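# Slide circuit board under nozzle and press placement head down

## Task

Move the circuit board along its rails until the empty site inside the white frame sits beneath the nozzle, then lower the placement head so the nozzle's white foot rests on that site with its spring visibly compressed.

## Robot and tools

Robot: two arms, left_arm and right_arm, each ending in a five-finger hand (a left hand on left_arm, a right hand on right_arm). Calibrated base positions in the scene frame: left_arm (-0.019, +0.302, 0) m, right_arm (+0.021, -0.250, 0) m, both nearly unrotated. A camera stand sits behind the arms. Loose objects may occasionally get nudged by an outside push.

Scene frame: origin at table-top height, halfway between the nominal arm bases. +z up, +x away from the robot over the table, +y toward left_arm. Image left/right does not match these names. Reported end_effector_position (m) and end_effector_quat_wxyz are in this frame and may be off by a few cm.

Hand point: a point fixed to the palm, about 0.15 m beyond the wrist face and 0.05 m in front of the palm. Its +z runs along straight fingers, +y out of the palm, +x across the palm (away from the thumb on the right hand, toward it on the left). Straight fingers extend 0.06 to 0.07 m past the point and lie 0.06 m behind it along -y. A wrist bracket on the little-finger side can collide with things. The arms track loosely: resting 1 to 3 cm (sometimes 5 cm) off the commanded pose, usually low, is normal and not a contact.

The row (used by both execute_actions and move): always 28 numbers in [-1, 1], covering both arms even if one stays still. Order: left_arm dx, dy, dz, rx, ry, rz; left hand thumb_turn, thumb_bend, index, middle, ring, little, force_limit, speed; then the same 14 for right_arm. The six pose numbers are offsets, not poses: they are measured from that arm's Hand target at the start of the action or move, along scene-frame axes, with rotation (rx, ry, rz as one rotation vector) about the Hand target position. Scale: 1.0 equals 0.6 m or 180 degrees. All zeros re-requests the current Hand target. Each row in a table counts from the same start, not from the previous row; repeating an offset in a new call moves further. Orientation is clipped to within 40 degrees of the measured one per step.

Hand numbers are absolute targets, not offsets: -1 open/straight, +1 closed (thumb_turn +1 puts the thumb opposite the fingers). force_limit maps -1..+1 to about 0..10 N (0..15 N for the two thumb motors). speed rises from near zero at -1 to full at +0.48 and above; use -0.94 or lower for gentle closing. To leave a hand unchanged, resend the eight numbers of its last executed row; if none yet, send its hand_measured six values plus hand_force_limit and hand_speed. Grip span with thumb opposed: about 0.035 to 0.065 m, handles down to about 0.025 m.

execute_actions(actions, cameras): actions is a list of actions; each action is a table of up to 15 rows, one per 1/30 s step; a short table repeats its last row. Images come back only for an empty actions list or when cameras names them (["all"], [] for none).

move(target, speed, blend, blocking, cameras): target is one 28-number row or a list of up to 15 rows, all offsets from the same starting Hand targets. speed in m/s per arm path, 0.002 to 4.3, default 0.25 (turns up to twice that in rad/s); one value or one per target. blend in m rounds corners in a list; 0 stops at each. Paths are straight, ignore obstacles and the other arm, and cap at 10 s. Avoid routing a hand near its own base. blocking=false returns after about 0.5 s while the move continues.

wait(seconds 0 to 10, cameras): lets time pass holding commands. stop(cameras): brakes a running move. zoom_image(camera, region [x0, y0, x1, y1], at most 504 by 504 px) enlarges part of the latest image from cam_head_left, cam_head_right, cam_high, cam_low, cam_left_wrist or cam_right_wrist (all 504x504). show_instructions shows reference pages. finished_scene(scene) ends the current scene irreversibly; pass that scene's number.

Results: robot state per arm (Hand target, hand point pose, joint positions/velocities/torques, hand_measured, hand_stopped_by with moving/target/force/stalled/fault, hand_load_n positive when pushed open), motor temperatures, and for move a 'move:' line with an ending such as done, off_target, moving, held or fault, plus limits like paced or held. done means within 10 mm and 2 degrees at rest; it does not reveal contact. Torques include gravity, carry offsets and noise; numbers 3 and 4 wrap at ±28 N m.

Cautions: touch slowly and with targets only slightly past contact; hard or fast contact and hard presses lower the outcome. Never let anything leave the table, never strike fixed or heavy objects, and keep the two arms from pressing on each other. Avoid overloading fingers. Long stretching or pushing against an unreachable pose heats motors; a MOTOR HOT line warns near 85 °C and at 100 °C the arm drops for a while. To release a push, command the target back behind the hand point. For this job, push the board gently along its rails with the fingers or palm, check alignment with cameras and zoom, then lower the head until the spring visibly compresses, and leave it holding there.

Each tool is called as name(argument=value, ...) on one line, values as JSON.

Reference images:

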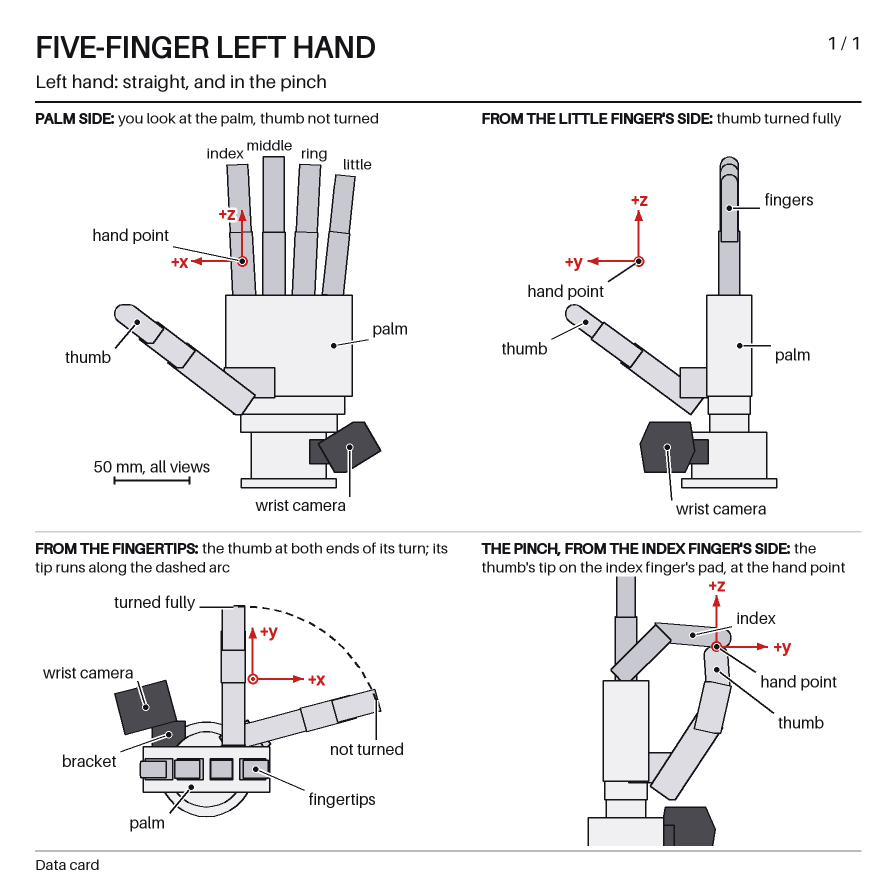

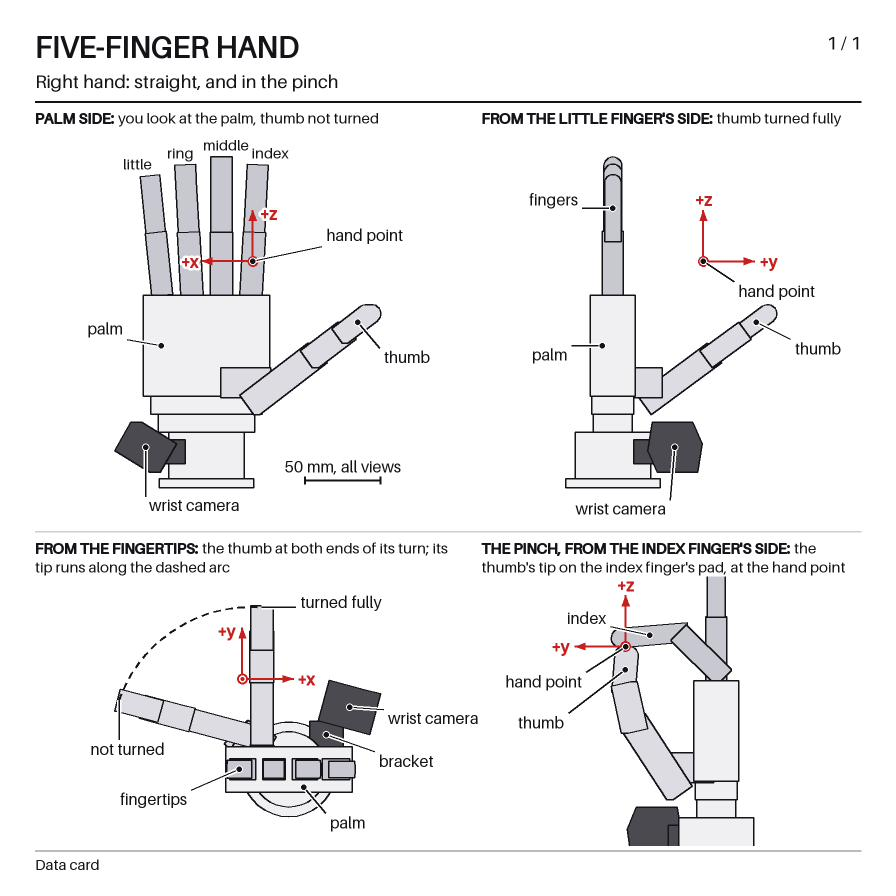

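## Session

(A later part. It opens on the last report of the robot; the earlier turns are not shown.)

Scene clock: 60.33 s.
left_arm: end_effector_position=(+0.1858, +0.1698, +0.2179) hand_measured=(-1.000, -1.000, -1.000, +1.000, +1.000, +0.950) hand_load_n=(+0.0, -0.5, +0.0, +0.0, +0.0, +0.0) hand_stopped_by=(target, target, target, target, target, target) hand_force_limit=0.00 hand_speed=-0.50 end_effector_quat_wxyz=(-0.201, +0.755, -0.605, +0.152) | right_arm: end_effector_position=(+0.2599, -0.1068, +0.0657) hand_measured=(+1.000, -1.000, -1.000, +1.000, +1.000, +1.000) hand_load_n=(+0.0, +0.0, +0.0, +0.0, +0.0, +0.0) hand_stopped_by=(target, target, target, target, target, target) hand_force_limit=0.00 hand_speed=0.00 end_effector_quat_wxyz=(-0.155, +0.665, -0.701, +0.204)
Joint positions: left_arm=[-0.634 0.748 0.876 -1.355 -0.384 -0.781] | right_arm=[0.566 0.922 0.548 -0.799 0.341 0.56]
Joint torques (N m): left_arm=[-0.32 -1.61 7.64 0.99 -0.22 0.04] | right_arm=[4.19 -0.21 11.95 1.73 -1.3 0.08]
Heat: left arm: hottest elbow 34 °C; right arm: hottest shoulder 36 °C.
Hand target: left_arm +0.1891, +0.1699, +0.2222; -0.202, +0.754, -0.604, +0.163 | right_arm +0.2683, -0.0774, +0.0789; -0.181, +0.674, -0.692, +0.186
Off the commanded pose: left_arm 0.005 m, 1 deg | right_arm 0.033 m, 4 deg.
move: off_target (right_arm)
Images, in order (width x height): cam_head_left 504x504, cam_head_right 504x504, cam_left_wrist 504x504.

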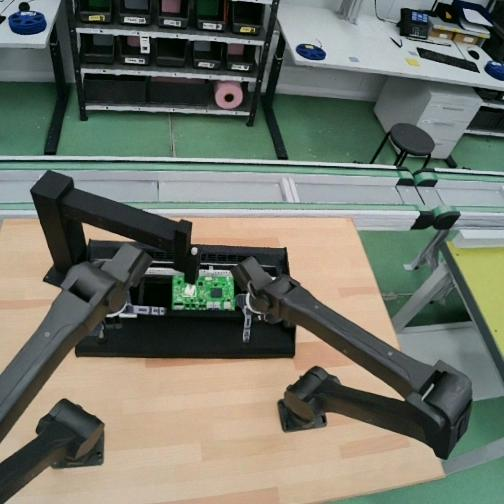

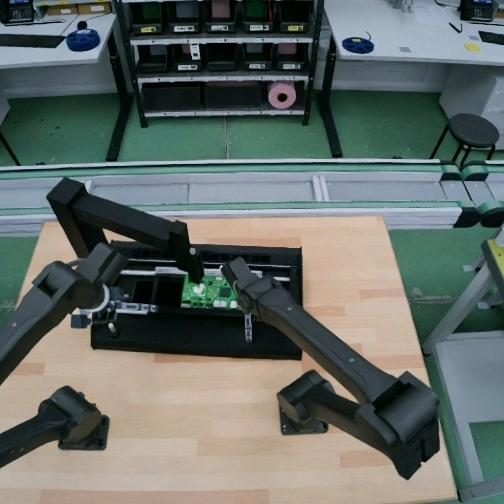

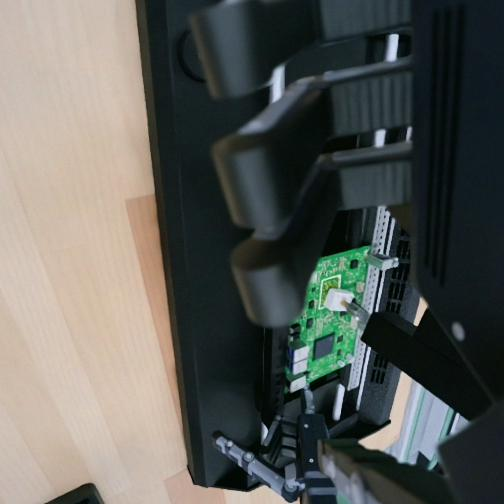

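move(target=[0,0,0,0,0,0,-1,-1,-1,1,1,0.95,0,-0.5,-0.0045,-0.121,0,0,0,0,1,-1,-1,1,1,1,0,0], speed=0.05, cameras=["cam_left_wrist"])

zoom_image(camera="cam_left_wrist", region=[250, 240, 410, 440])

Scene clock: 63.83 s.
left_arm: end_effector_position=(+0.1858, +0.1698, +0.2179) hand_measured=(-1.000, -1.000, -1.000, +1.000, +1.000, +0.950) hand_load_n=(-0.5, +0.0, +0.0, +0.0, +0.5, +0.0) hand_stopped_by=(target, target, target, target, target, target) hand_force_limit=0.00 hand_speed=-0.50 end_effector_quat_wxyz=(-0.201, +0.755, -0.605, +0.152) | right_arm: end_effector_position=(+0.2632, -0.1391, +0.0805) hand_measured=(+1.000, -1.000, -1.000, +1.000, +1.000, +1.000) hand_load_n=(+0.0, +0.0, +0.0, +0.0, +0.0, +0.0) hand_stopped_by=(target, target, target, target, target, target) hand_force_limit=0.00 hand_speed=0.00 end_effector_quat_wxyz=(-0.185, +0.679, -0.689, +0.174)
Joint positions: left_arm=[-0.634 0.748 0.876 -1.355 -0.384 -0.781] | right_arm=[0.359 0.818 0.528 -0.793 0.168 0.344]
Joint torques (N m): left_arm=[-0.38 -1.55 7.61 1.02 -0.22 0.03] | right_arm=[-1.61 -2.49 7.86 1.47 0.54 -0.19]
Heat: left arm: hottest elbow 34 °C; right arm: hottest shoulder 36 °C.
Hand target: left_arm +0.1891, +0.1699, +0.2222; -0.202, +0.754, -0.604, +0.163 | right_arm +0.2656, -0.1501, +0.0789; -0.181, +0.674, -0.692, +0.186
Off the commanded pose: left_arm 0.005 m, 1 deg | right_arm 0.011 m, 2 deg.
move: off_target (right_arm)
Images, in order (width x height): cam_left_wrist 504x504.

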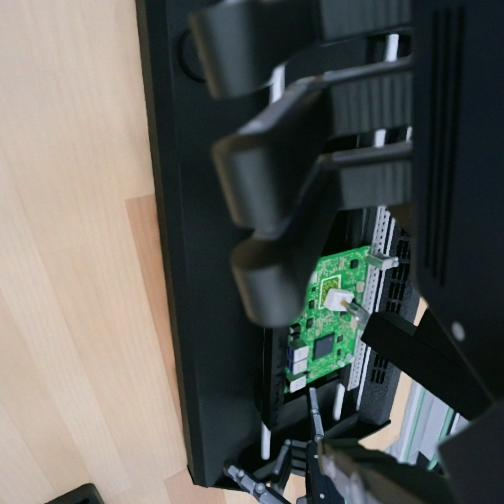

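Scaled by 2.520 from the camera's 504x504 image, which has a finer 720x720 frame.

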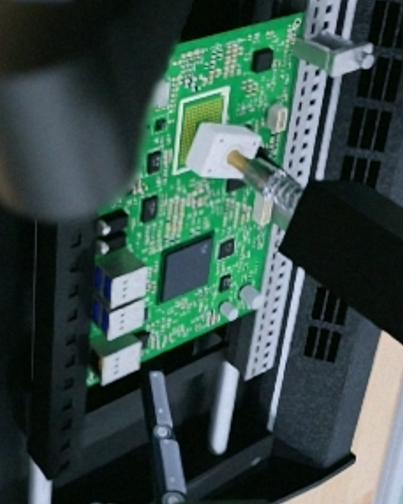

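move(target=[0,0,0,0,0,0,-1,-1,-1,1,1,0.95,0,-0.5,-0.001,-0.028,0,0,0,0,1,-1,-1,1,1,1,0,0], speed=0.04, cameras=["cam_left_wrist"])

zoom_image(camera="cam_left_wrist", region=[300, 240, 400, 340])

Scene clock: 65.40 s.
left_arm: end_effector_position=(+0.1858, +0.1698, +0.2179) hand_measured=(-1.000, -1.000, -1.000, +1.000, +1.000, +0.950) hand_load_n=(+0.0, +0.0, +0.0, +0.0, +0.0, +0.0) hand_stopped_by=(target, target, target, target, target, target) hand_force_limit=0.00 hand_speed=-0.50 end_effector_quat_wxyz=(-0.201, +0.755, -0.605, +0.152) | right_arm: end_effector_position=(+0.2631, -0.1495, +0.0834) hand_measured=(+1.000, -1.000, -1.000, +1.000, +1.000, +1.000) hand_load_n=(+0.0, +0.0, -0.5, +0.0, +0.0, +0.0) hand_stopped_by=(target, target, target, target, target, target) hand_force_limit=0.00 hand_speed=0.00 end_effector_quat_wxyz=(-0.195, +0.683, -0.684, +0.169)
Joint positions: left_arm=[-0.634 0.748 0.876 -1.355 -0.384 -0.781] | right_arm=[0.295 0.789 0.519 -0.792 0.117 0.277]
Joint torques (N m): left_arm=[-0.44 -1.61 7.61 1.01 -0.22 0.04] | right_arm=[-1.85 -1.61 7.73 1.25 1.08 -0.25]
Heat: left arm: hottest elbow 34 °C; right arm: hottest shoulder 36 °C.
Hand target: left_arm +0.1891, +0.1699, +0.2222; -0.202, +0.754, -0.604, +0.163 | right_arm +0.2649, -0.1668, +0.0788; -0.181, +0.674, -0.692, +0.186
Off the commanded pose: left_arm 0.005 m, 1 deg | right_arm 0.018 m, 3 deg.
move: off_target (right_arm)
Images, in order (width x height): cam_left_wrist 504x504.

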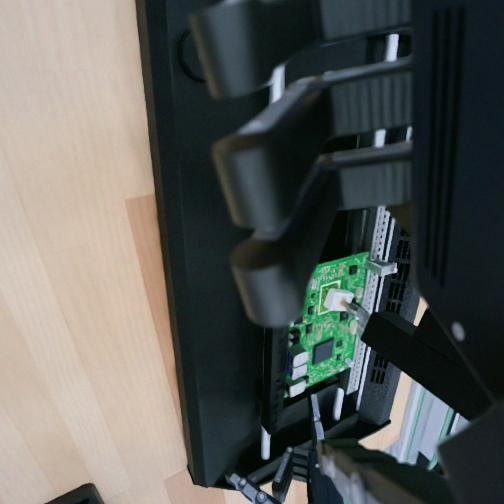

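Scaled by 5.040 from the camera's 504x504 image, which has a finer 720x720 frame.

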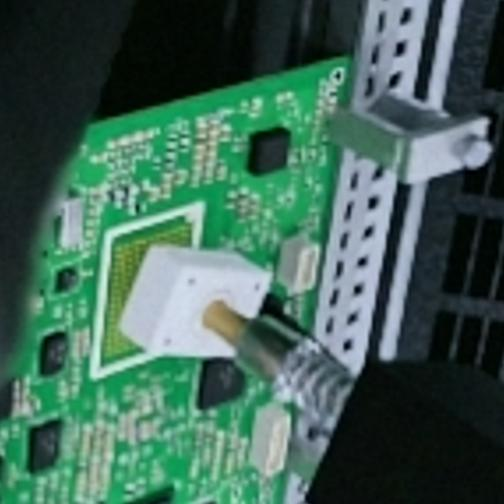

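move(target=[0,0,0,0,0,0,-1,-1,-1,1,1,0.95,0,-0.5,0.0055,0.1433,0,0,0,0,1,-1,-1,1,1,1,0,0], speed=0.05, cameras=["cam_left_wrist","cam_head_left","cam_head_right"])

zoom_image(camera="cam_left_wrist", region=[300, 240, 400, 340])

zoom_image(camera="cam_head_right", region=[170, 260, 250, 320])

zoom_image(camera="cam_head_left", region=[160, 260, 240, 320])

Scene clock: 68.80 s.
left_arm: end_effector_position=(+0.1858, +0.1698, +0.2179) hand_measured=(-1.000, -1.000, -1.000, +1.000, +1.000, +0.950) hand_load_n=(+0.0, +0.0, +0.0, +0.5, +0.0, +0.0) hand_stopped_by=(target, target, target, target, target, target) hand_force_limit=0.00 hand_speed=-0.50 end_effector_quat_wxyz=(-0.201, +0.755, -0.605, +0.152) | right_arm: end_effector_position=(+0.2587, -0.1100, +0.0657) hand_measured=(+1.000, -1.000, -1.000, +1.000, +1.000, +1.000) hand_load_n=(+0.0, +0.0, +0.0, +0.0, +0.0, +0.0) hand_stopped_by=(target, target, target, target, target, target) hand_force_limit=0.00 hand_speed=0.00 end_effector_quat_wxyz=(-0.155, +0.667, -0.699, +0.204)
Joint positions: left_arm=[-0.634 0.748 0.876 -1.355 -0.384 -0.781] | right_arm=[0.557 0.911 0.542 -0.799 0.335 0.546]
Joint torques (N m): left_arm=[-0.32 -1.49 7.6 0.99 -0.22 0.04] | right_arm=[4.37 0.09 11.9 1.76 -1.26 0.09]
Heat: left arm: hottest elbow 34 °C; right arm: hottest shoulder 36 °C.
Hand target: left_arm +0.1891, +0.1699, +0.2222; -0.202, +0.754, -0.604, +0.163 | right_arm +0.2683, -0.0808, +0.0789; -0.181, +0.674, -0.692, +0.186
Off the commanded pose: left_arm 0.005 m, 1 deg | right_arm 0.033 m, 4 deg.
move: off_target (right_arm)
Images, in order (width x height): cam_head_left 504x504, cam_head_right 504x504, cam_left_wrist 504x504.

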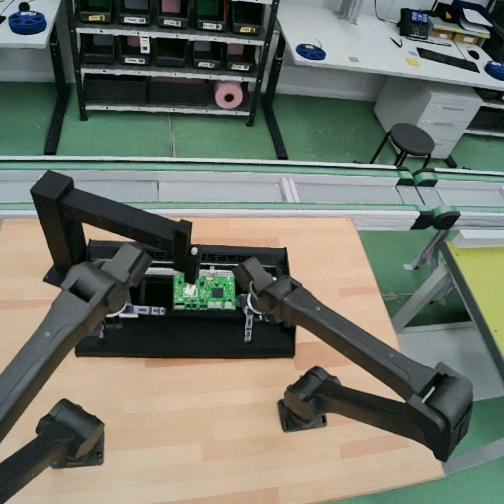

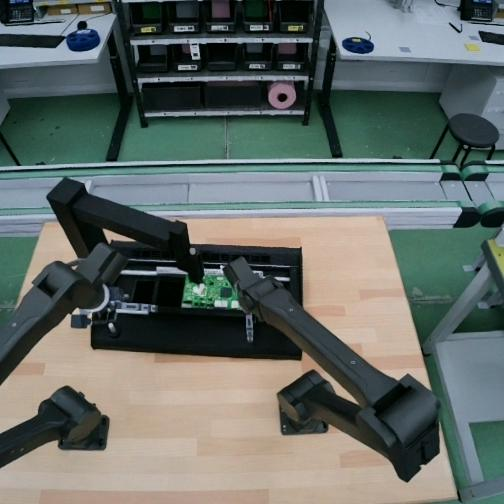

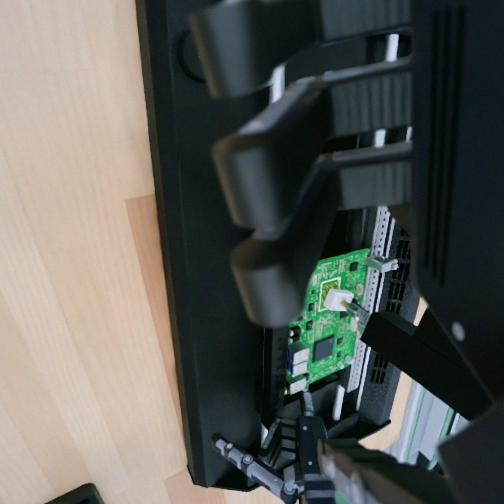

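Scaled by 5.040 from the camera's 504x504 image, which has a finer 720x720 frame.

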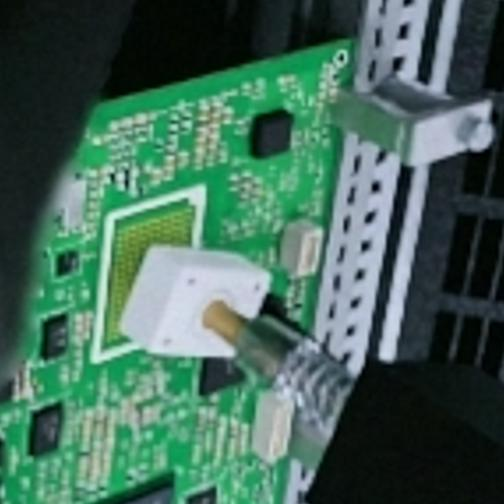

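Scaled by 6.300 from the camera's 504x504 image, which has a finer 720x720 frame.

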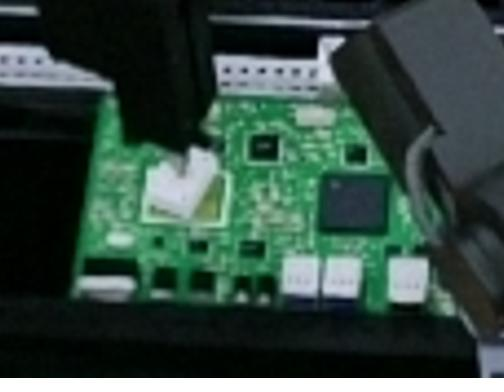

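Scaled by 6.300 from the camera's 504x504 image, which has a finer 720x720 frame.

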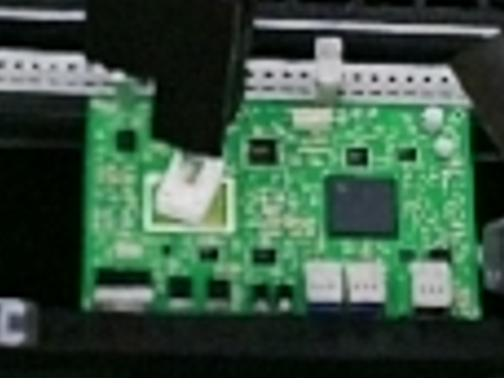

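move(target=[[0,0,0,0,0,0,-1,-1,-1,1,1,0.95,0,-0.5,-0.0035,-0.062,0,0,0,0,1,-1,-1,1,1,1,0,0],[0,0,0,0,0,0,-1,-1,-1,1,1,0.95,0,-0.5,-0.0035,-0.062,0.2,0,0,0,1,-1,-1,1,1,1,0,0],[0,0,0,0,0,0,-1,-1,-1,1,1,0.95,0,-0.5,0.003,-0.081,0.5,0.0258,-0.0803,0.2174,1,-1,-1,1,1,1,0,0],[0,0,0,0,0,0,-1,-1,-1,1,1,0.95,0,-0.5,0.052,0.0847,0.4685,0.0258,-0.0803,0.2174,1,-1,-1,1,1,1,0,0]], blend=[0,0.03,0.04,0], speed=[0.05,0.15,0.25,0.25], cameras=["cam_left_wrist"])

zoom_image(camera="cam_left_wrist", region=[300, 240, 400, 340])

Scene clock: 74.70 s.
left_arm: end_effector_position=(+0.1858, +0.1698, +0.2179) hand_measured=(-1.000, -1.000, -1.000, +1.000, +1.000, +0.950) hand_load_n=(+0.0, +0.0, +0.0, +0.0, +0.0, +0.0) hand_stopped_by=(target, target, target, target, target, target) hand_force_limit=0.00 hand_speed=-0.50 end_effector_quat_wxyz=(-0.201, +0.755, -0.605, +0.152) | right_arm: end_effector_position=(+0.2914, -0.0400, +0.3368) hand_measured=(+1.000, -1.000, -1.000, +1.000, +1.000, +1.000) hand_load_n=(+0.0, +0.0, +0.0, +0.0, +0.0, +0.5) hand_stopped_by=(target, target, target, target, target, target) hand_force_limit=0.00 hand_speed=0.00 end_effector_quat_wxyz=(-0.320, +0.840, -0.408, +0.158)
Joint positions: left_arm=[-0.634 0.748 0.876 -1.355 -0.384 -0.781] | right_arm=[0.533 0.91 1.191 -1.125 -0.076 -0.092]
Joint torques (N m): left_arm=[-0.26 -1.55 7.62 1.01 -0.22 0.04] | right_arm=[2.02 -2.73 12.56 2.29 -0.11 0.09]
Heat: left arm: hottest elbow 34 °C; right arm: hottest shoulder 36 °C.
Hand target: left_arm +0.1891, +0.1699, +0.2222; -0.202, +0.754, -0.604, +0.163 | right_arm +0.2996, -0.0300, +0.3599; -0.343, +0.830, -0.406, +0.169
Off the commanded pose: left_arm 0.005 m, 1 deg | right_arm 0.027 m, 3 deg.
move: off_target (right_arm)
Images, in order (width x height): cam_left_wrist 504x504.

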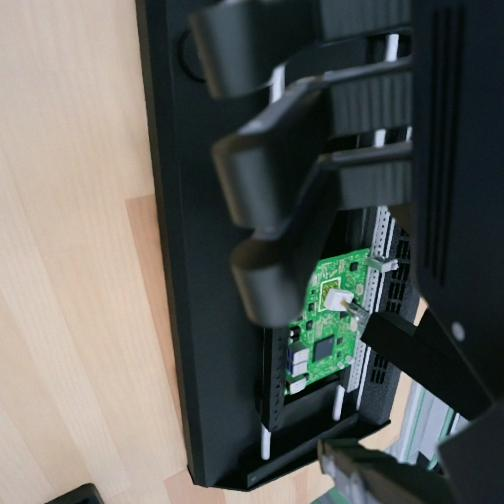

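Scaled by 5.040 from the camera's 504x504 image, which has a finer 720x720 frame.

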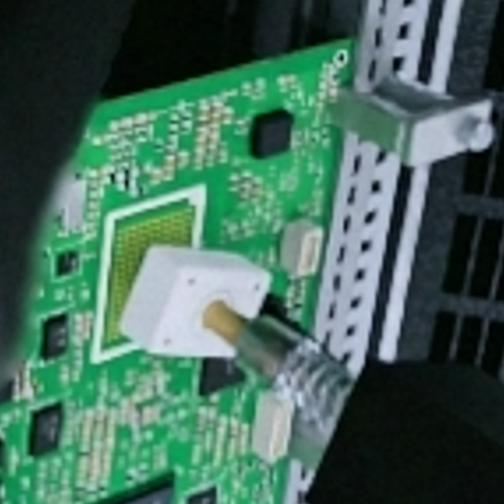

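move(target=[0,0,0,0,0,0,-1,-1,-1,1,1,0.95,0,-0.5,0.002,0.004,-0.1,0,0,0,1,-1,-1,1,1,1,0,0], speed=0.1, cameras=["cam_head_left","cam_head_right","cam_high"])

zoom_image(camera="cam_head_left", region=[160, 200, 260, 280])

zoom_image(camera="cam_high", region=[240, 100, 320, 200])

zoom_image(camera="cam_head_right", region=[150, 200, 250, 280])

Scene clock: 76.53 s.
left_arm: end_effector_position=(+0.1858, +0.1698, +0.2179) hand_measured=(-1.000, -1.000, -1.000, +1.000, +1.000, +0.950) hand_load_n=(+0.0, +0.0, +0.0, +0.0, +0.0, +0.0) hand_stopped_by=(target, target, target, target, target, target) hand_force_limit=0.00 hand_speed=-0.50 end_effector_quat_wxyz=(-0.201, +0.755, -0.605, +0.152) | right_arm: end_effector_position=(+0.3020, -0.0323, +0.2978) hand_measured=(+1.000, -1.000, -1.000, +1.000, +1.000, +1.000) hand_load_n=(+0.0, +0.0, +0.0, +0.5, +0.0, +0.0) hand_stopped_by=(target, target, target, target, target, target) hand_force_limit=0.00 hand_speed=0.00 end_effector_quat_wxyz=(-0.334, +0.834, -0.406, +0.168)
Joint positions: left_arm=[-0.634 0.748 0.876 -1.355 -0.384 -0.781] | right_arm=[0.538 0.895 1.065 -0.977 -0.071 -0.087]
Joint torques (N m): left_arm=[-0.32 -1.61 7.62 0.99 -0.21 0.04] | right_arm=[1.85 -3.78 8.62 2.21 -0.1 0.05]
Heat: left arm: hottest elbow 34 °C; right arm: hottest shoulder 36 °C.
Hand target: left_arm +0.1891, +0.1699, +0.2222; -0.202, +0.754, -0.604, +0.163 | right_arm +0.3008, -0.0277, +0.3000; -0.343, +0.830, -0.406, +0.169
Off the commanded pose: left_arm 0.005 m, 1 deg | right_arm 0.005 m, 1 deg.
move: done
Images, in order (width x height): cam_head_left 504x504, cam_head_right 504x504, cam_high 504x504.

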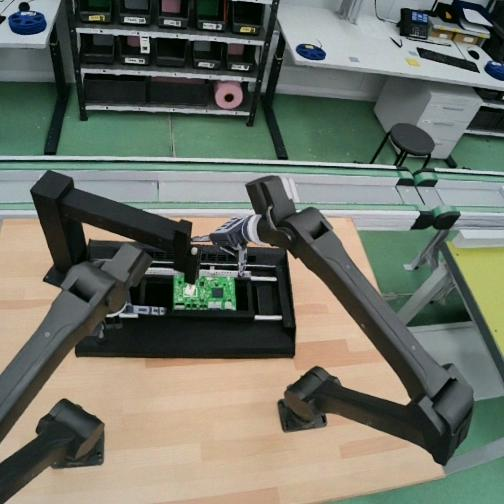

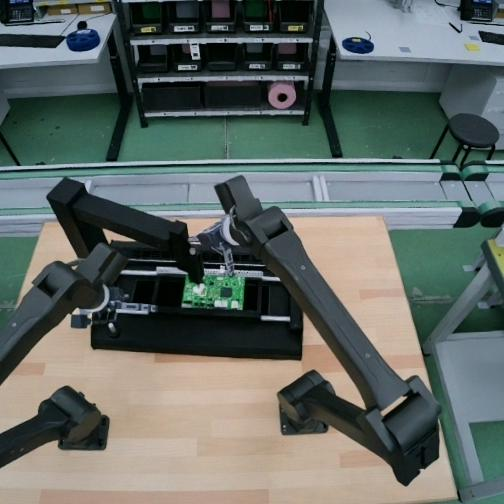

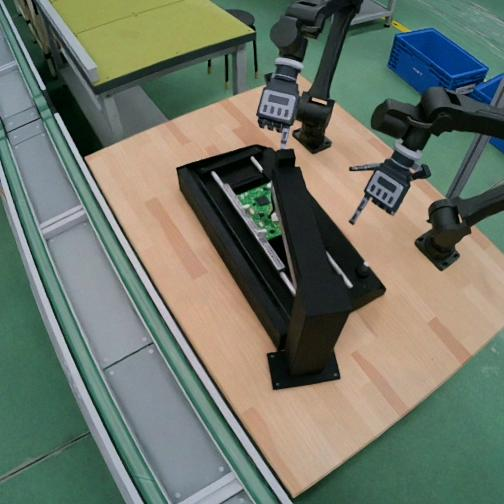

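Scaled by 5.040 from the camera's 504x504 image, which has a finer 720x720 frame.

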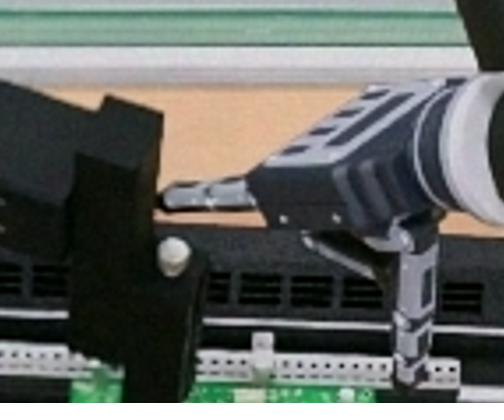

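Scaled by 5.040 from the camera's 504x504 image, which has a finer 720x720 frame.

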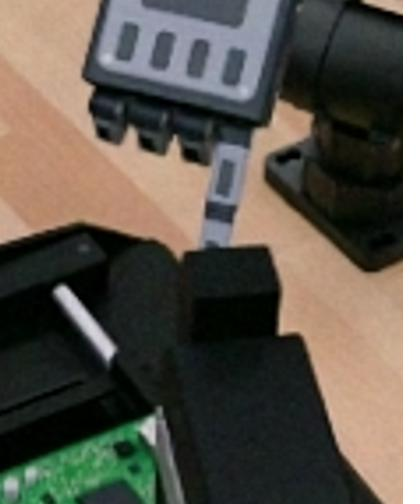

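Scaled by 5.040 from the camera's 504x504 image, which has a finer 720x720 frame.

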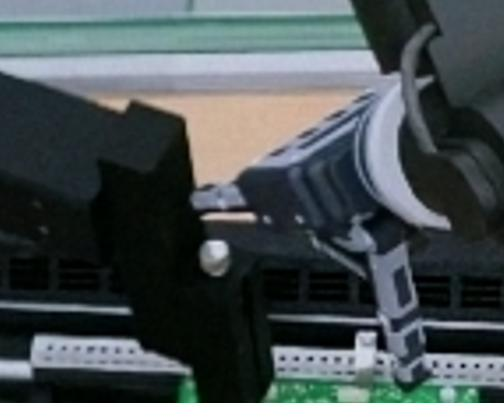

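move(target=[0,0,0,0,0,0,-1,-1,-1,1,1,0.95,0,-0.5,-0.002,-0.0038,-0.0983,0,0,0,1,-1,-1,1,1,1,0,0], speed=0.05, cameras=["cam_left_wrist","cam_low","cam_head_left","cam_head_right"])

zoom_image(camera="cam_left_wrist", region=[300, 240, 400, 340])

zoom_image(camera="cam_low", region=[190, 190, 260, 260])

zoom_image(camera="cam_head_right", region=[170, 260, 250, 320])

zoom_image(camera="cam_head_left", region=[160, 260, 240, 320])

Scene clock: 79.40 s.
left_arm: end_effector_position=(+0.1858, +0.1698, +0.2179) hand_measured=(-1.000, -1.000, -1.000, +1.000, +1.000, +0.950) hand_load_n=(+0.0, +0.0, +0.0, +0.0, +0.0, +0.5) hand_stopped_by=(target, target, target, target, target, target) hand_force_limit=0.00 hand_speed=-0.50 end_effector_quat_wxyz=(-0.201, +0.755, -0.605, +0.152) | right_arm: end_effector_position=(+0.3012, -0.0328, +0.2581) hand_measured=(+1.000, -1.000, -1.000, +1.000, +1.000, +1.000) hand_load_n=(+0.0, +0.0, +0.0, +0.0, +0.0, +0.5) hand_stopped_by=(target, target, target, target, target, target) hand_force_limit=0.00 hand_speed=0.00 end_effector_quat_wxyz=(-0.354, +0.826, -0.401, +0.181)
Joint positions: left_arm=[-0.634 0.748 0.876 -1.355 -0.384 -0.781] | right_arm=[0.538 0.843 0.915 -0.828 -0.071 -0.087]
Joint torques (N m): left_arm=[-0.32 -1.61 7.64 0.99 -0.21 0.04] | right_arm=[1.61 -0.91 7.32 2.02 -0.21 0.04]
Heat: left arm: hottest elbow 34 °C; right arm: hottest shoulder 36 °C.
Hand target: left_arm +0.1891, +0.1699, +0.2222; -0.202, +0.754, -0.604, +0.163 | right_arm +0.2996, -0.0300, +0.2410; -0.343, +0.830, -0.406, +0.169
Off the commanded pose: left_arm 0.005 m, 1 deg | right_arm 0.017 m, 2 deg.
move: off_target (right_arm)
Images, in order (width x height): cam_head_left 504x504, cam_head_right 504x504, cam_low 504x504, cam_left_wrist 504x504.

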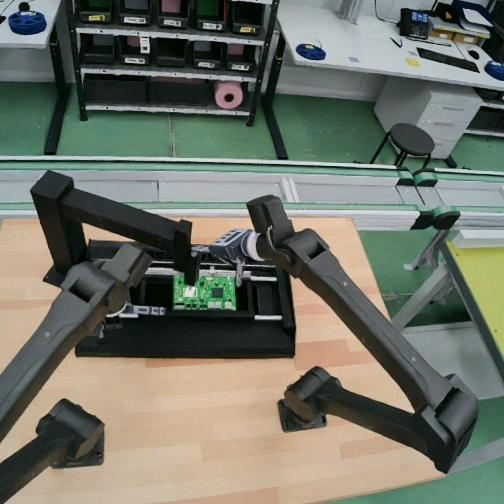

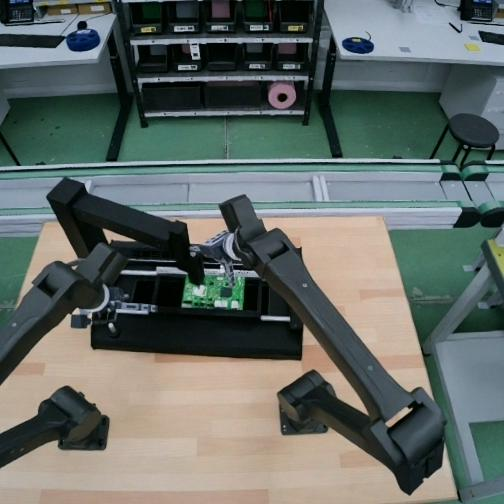

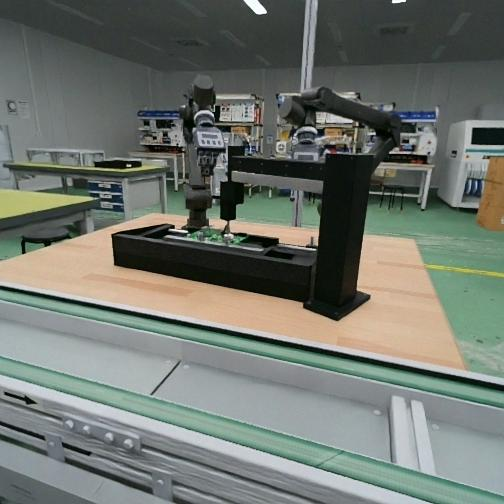

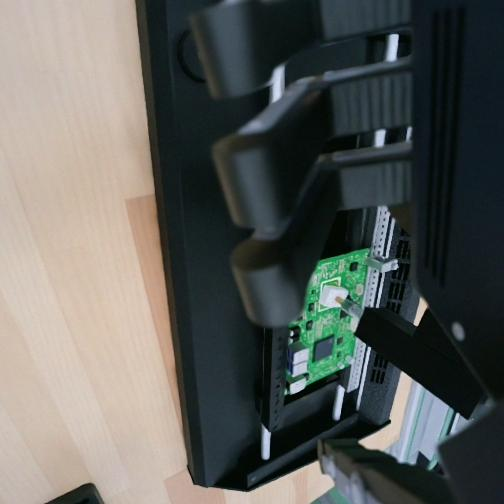

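Scaled by 5.040 from the camera's 504x504 image, which has a finer 720x720 frame.

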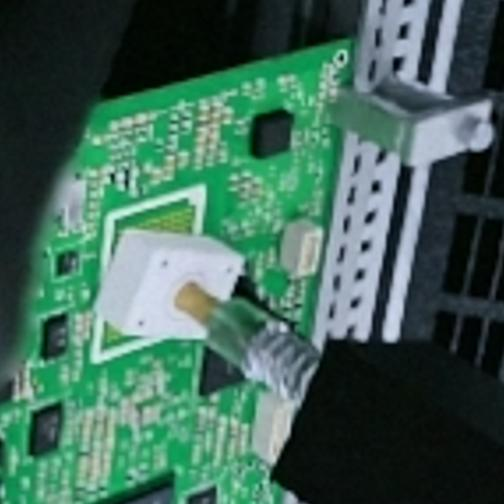

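Scaled by 7.200 from the camera's 504x504 image, which has a finer 720x720 frame.

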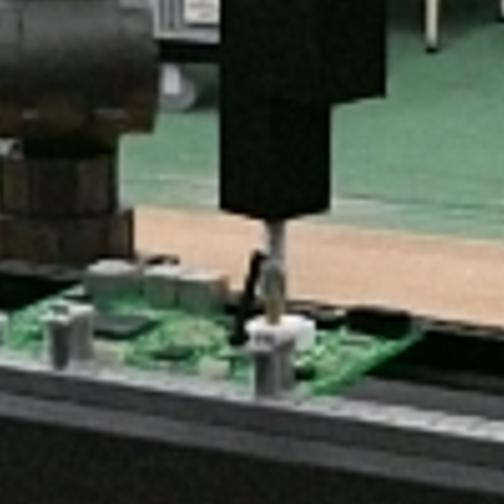

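Scaled by 6.300 from the camera's 504x504 image, which has a finer 720x720 frame.

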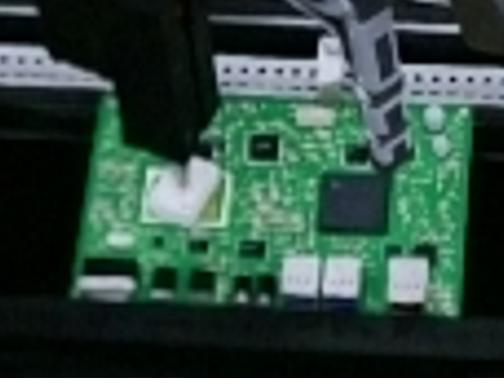

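Scaled by 6.300 from the camera's 504x504 image, which has a finer 720x720 frame.

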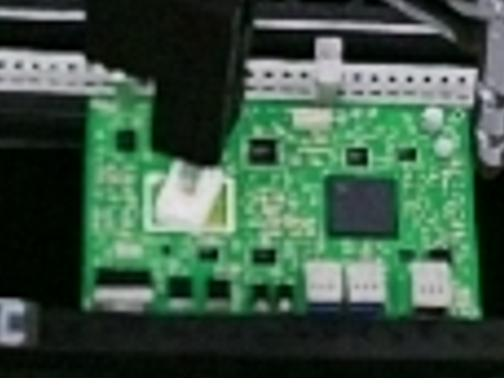

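move(target=[0,0,0,0,0,0,-1,-1,-1,1,1,0.95,0,-0.5,0,0,-0.03,0,0,0,1,-1,-1,1,1,1,0,0], speed=0.05, cameras=["cam_left_wrist","cam_low"])

zoom_image(camera="cam_left_wrist", region=[300, 240, 400, 340])

zoom_image(camera="cam_low", region=[190, 190, 260, 260])

Scene clock: 80.83 s.
left_arm: end_effector_position=(+0.1858, +0.1698, +0.2179) hand_measured=(-1.000, -1.000, -1.000, +1.000, +1.000, +0.950) hand_load_n=(+0.0, -0.5, +0.0, +0.0, +0.0, +0.0) hand_stopped_by=(target, target, target, target, target, target) hand_force_limit=0.00 hand_speed=-0.50 end_effector_quat_wxyz=(-0.201, +0.755, -0.605, +0.152) | right_arm: end_effector_position=(+0.3045, -0.0302, +0.2514) hand_measured=(+1.000, -1.000, -1.000, +1.000, +1.000, +1.000) hand_load_n=(+0.0, +0.0, +0.5, +0.0, +0.0, +0.0) hand_stopped_by=(target, target, target, target, target, target) hand_force_limit=0.00 hand_speed=0.00 end_effector_quat_wxyz=(-0.366, +0.820, -0.399, +0.187)
Joint positions: left_arm=[-0.634 0.748 0.876 -1.355 -0.384 -0.781] | right_arm=[0.538 0.833 0.881 -0.773 -0.073 -0.083]
Joint torques (N m): left_arm=[-0.32 -1.61 7.65 1.03 -0.22 0.04] | right_arm=[1.49 0.38 6.57 1.58 -0.17 0]
Heat: left arm: hottest elbow 34 °C; right arm: hottest shoulder 36 °C.
Hand target: left_arm +0.1891, +0.1699, +0.2222; -0.202, +0.754, -0.604, +0.163 | right_arm +0.2995, -0.0299, +0.2231; -0.343, +0.830, -0.406, +0.169
Off the commanded pose: left_arm 0.005 m, 1 deg | right_arm 0.029 m, 4 deg.
move: off_target (right_arm)
Images, in order (width x height): cam_low 504x504, cam_left_wrist 504x504.

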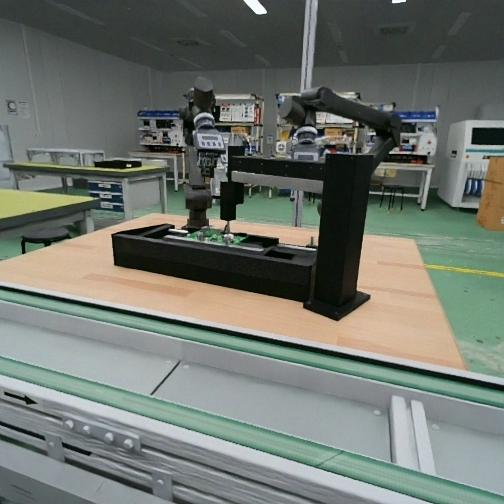

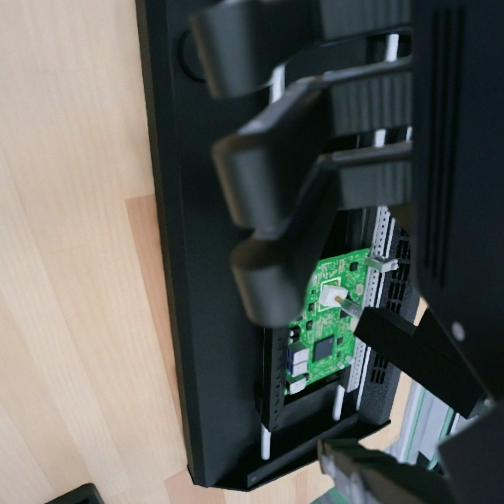

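Scaled by 5.040 from the camera's 504x504 image, which has a finer 720x720 frame.

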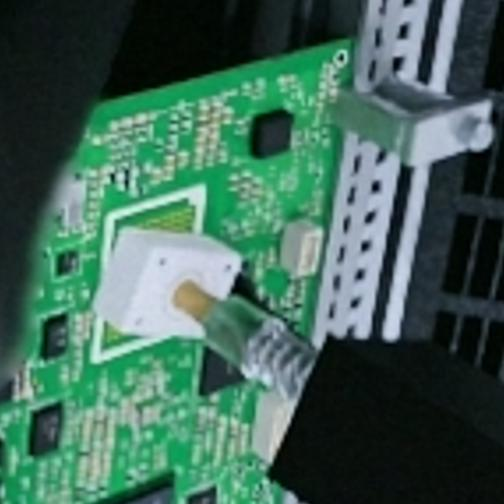

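Scaled by 7.200 from the camera's 504x504 image, which has a finer 720x720 frame.

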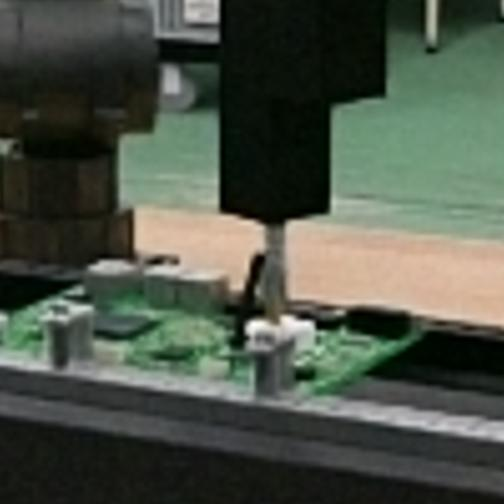

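move(target=[0,0,0,0,0,0,-1,-1,-1,1,1,0.95,0,-0.5,0,0,-0.025,0,0,0,1,-1,-1,1,1,1,0,0], speed=0.05, cameras=["cam_left_wrist","cam_low"])

zoom_image(camera="cam_left_wrist", region=[300, 240, 400, 340])

zoom_image(camera="cam_low", region=[190, 190, 260, 260])

Scene clock: 82.37 s.
left_arm: end_effector_position=(+0.1858, +0.1698, +0.2179) hand_measured=(-1.000, -1.000, -1.000, +1.000, +1.000, +0.950) hand_load_n=(+0.0, +0.0, +0.0, +0.0, +0.0, +0.0) hand_stopped_by=(target, target, target, target, target, target) hand_force_limit=0.00 hand_speed=-0.50 end_effector_quat_wxyz=(-0.201, +0.755, -0.605, +0.152) | right_arm: end_effector_position=(+0.3049, -0.0298, +0.2462) hand_measured=(+1.000, -1.000, -1.000, +1.000, +1.000, +1.000) hand_load_n=(+0.0, -0.5, +0.5, +0.0, +0.0, +0.0) hand_stopped_by=(target, target, target, target, target, target) hand_force_limit=0.00 hand_speed=0.00 end_effector_quat_wxyz=(-0.375, +0.815, -0.397, +0.192)
Joint positions: left_arm=[-0.634 0.748 0.876 -1.355 -0.384 -0.781] | right_arm=[0.538 0.818 0.85 -0.735 -0.073 -0.081]
Joint torques (N m): left_arm=[-0.38 -1.49 7.62 1.01 -0.22 0.05] | right_arm=[1.55 1.26 5.79 1.62 -0.17 0.01]
Heat: left arm: hottest elbow 34 °C; right arm: hottest shoulder 36 °C.
Hand target: left_arm +0.1891, +0.1699, +0.2222; -0.202, +0.754, -0.604, +0.163 | right_arm +0.2996, -0.0299, +0.2080; -0.343, +0.830, -0.406, +0.169
Off the commanded pose: left_arm 0.005 m, 1 deg | right_arm 0.039 m, 5 deg.
move: off_target (right_arm)
Images, in order (width x height): cam_low 504x504, cam_left_wrist 504x504.

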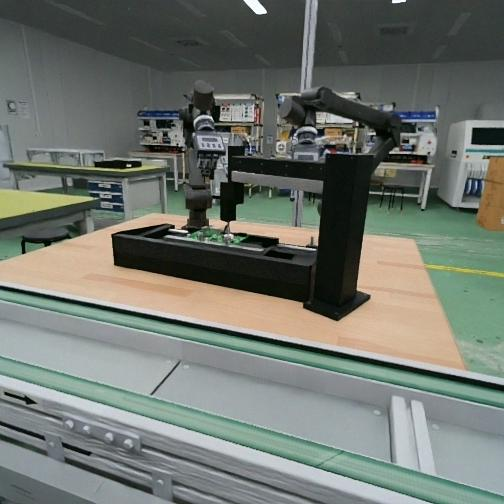

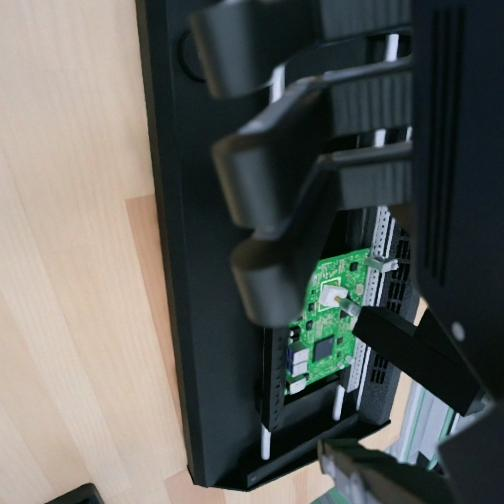

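Scaled by 5.040 from the camera's 504x504 image, which has a finer 720x720 frame.

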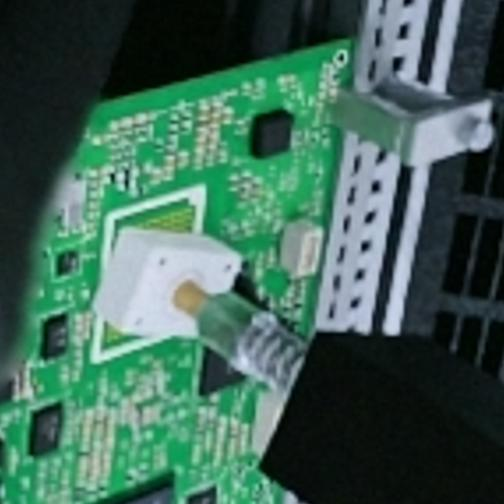

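Scaled by 7.200 from the camera's 504x504 image, which has a finer 720x720 frame.

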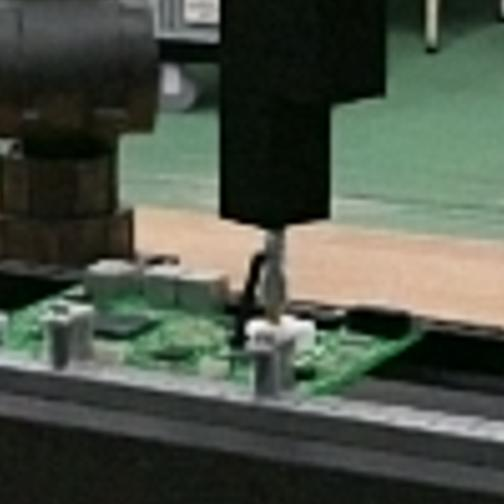

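move(target=[0,0,0,0,0,0,-1,-1,-1,1,1,0.95,0,-0.5,0,0,-0.025,0,0,0,1,-1,-1,1,1,1,0,0], speed=0.05, cameras=["cam_left_wrist","cam_low"])

zoom_image(camera="cam_left_wrist", region=[300, 240, 400, 340])

zoom_image(camera="cam_low", region=[190, 190, 260, 260])

Scene clock: 83.73 s.
left_arm: end_effector_position=(+0.1858, +0.1698, +0.2179) hand_measured=(-1.000, -1.000, -1.000, +1.000, +1.000, +0.950) hand_load_n=(+0.0, +0.0, +0.0, +0.0, +0.5, +0.5) hand_stopped_by=(target, target, target, target, target, target) hand_force_limit=0.00 hand_speed=-0.50 end_effector_quat_wxyz=(-0.201, +0.755, -0.605, +0.152) | right_arm: end_effector_position=(+0.3052, -0.0295, +0.2396) hand_measured=(+1.000, -1.000, -1.000, +1.000, +1.000, +1.000) hand_load_n=(+0.0, +0.0, +0.5, +0.0, +0.0, +0.0) hand_stopped_by=(target, target, target, target, target, target) hand_force_limit=0.00 hand_speed=0.00 end_effector_quat_wxyz=(-0.383, +0.811, -0.396, +0.196)
Joint positions: left_arm=[-0.634 0.748 0.876 -1.355 -0.384 -0.781] | right_arm=[0.538 0.806 0.82 -0.697 -0.073 -0.079]
Joint torques (N m): left_arm=[-0.38 -1.55 7.6 1.02 -0.22 0.04] | right_arm=[1.38 2.02 5.09 1.46 -0.2 -0.04]
Heat: left arm: hottest elbow 34 °C; right arm: hottest shoulder 36 °C.
Hand target: left_arm +0.1891, +0.1699, +0.2222; -0.202, +0.754, -0.604, +0.163 | right_arm +0.2996, -0.0299, +0.1931; -0.343, +0.830, -0.406, +0.169
Off the commanded pose: left_arm 0.005 m, 1 deg | right_arm 0.047 m, 6 deg.
move: off_target (right_arm)
Images, in order (width x height): cam_low 504x504, cam_left_wrist 504x504.

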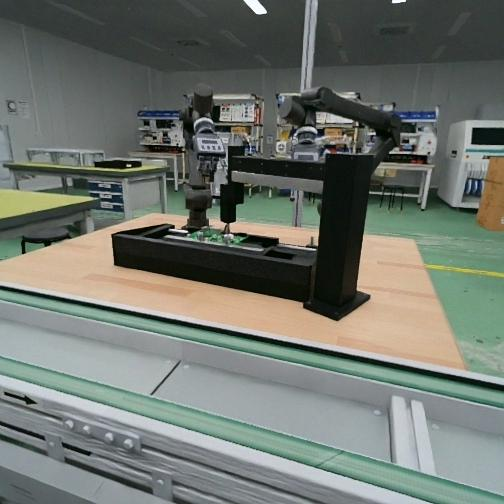

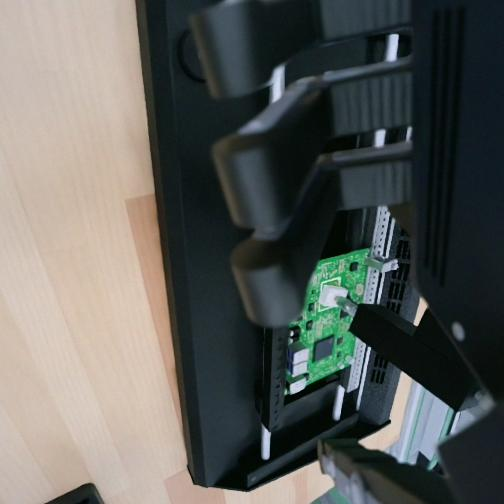

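Scaled by 5.040 from the camera's 504x504 image, which has a finer 720x720 frame.

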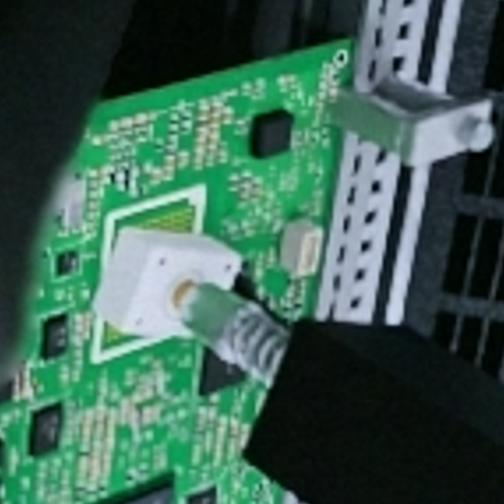

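Scaled by 7.200 from the camera's 504x504 image, which has a finer 720x720 frame.

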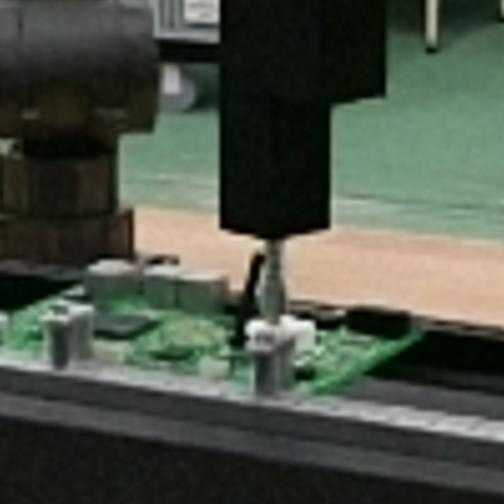

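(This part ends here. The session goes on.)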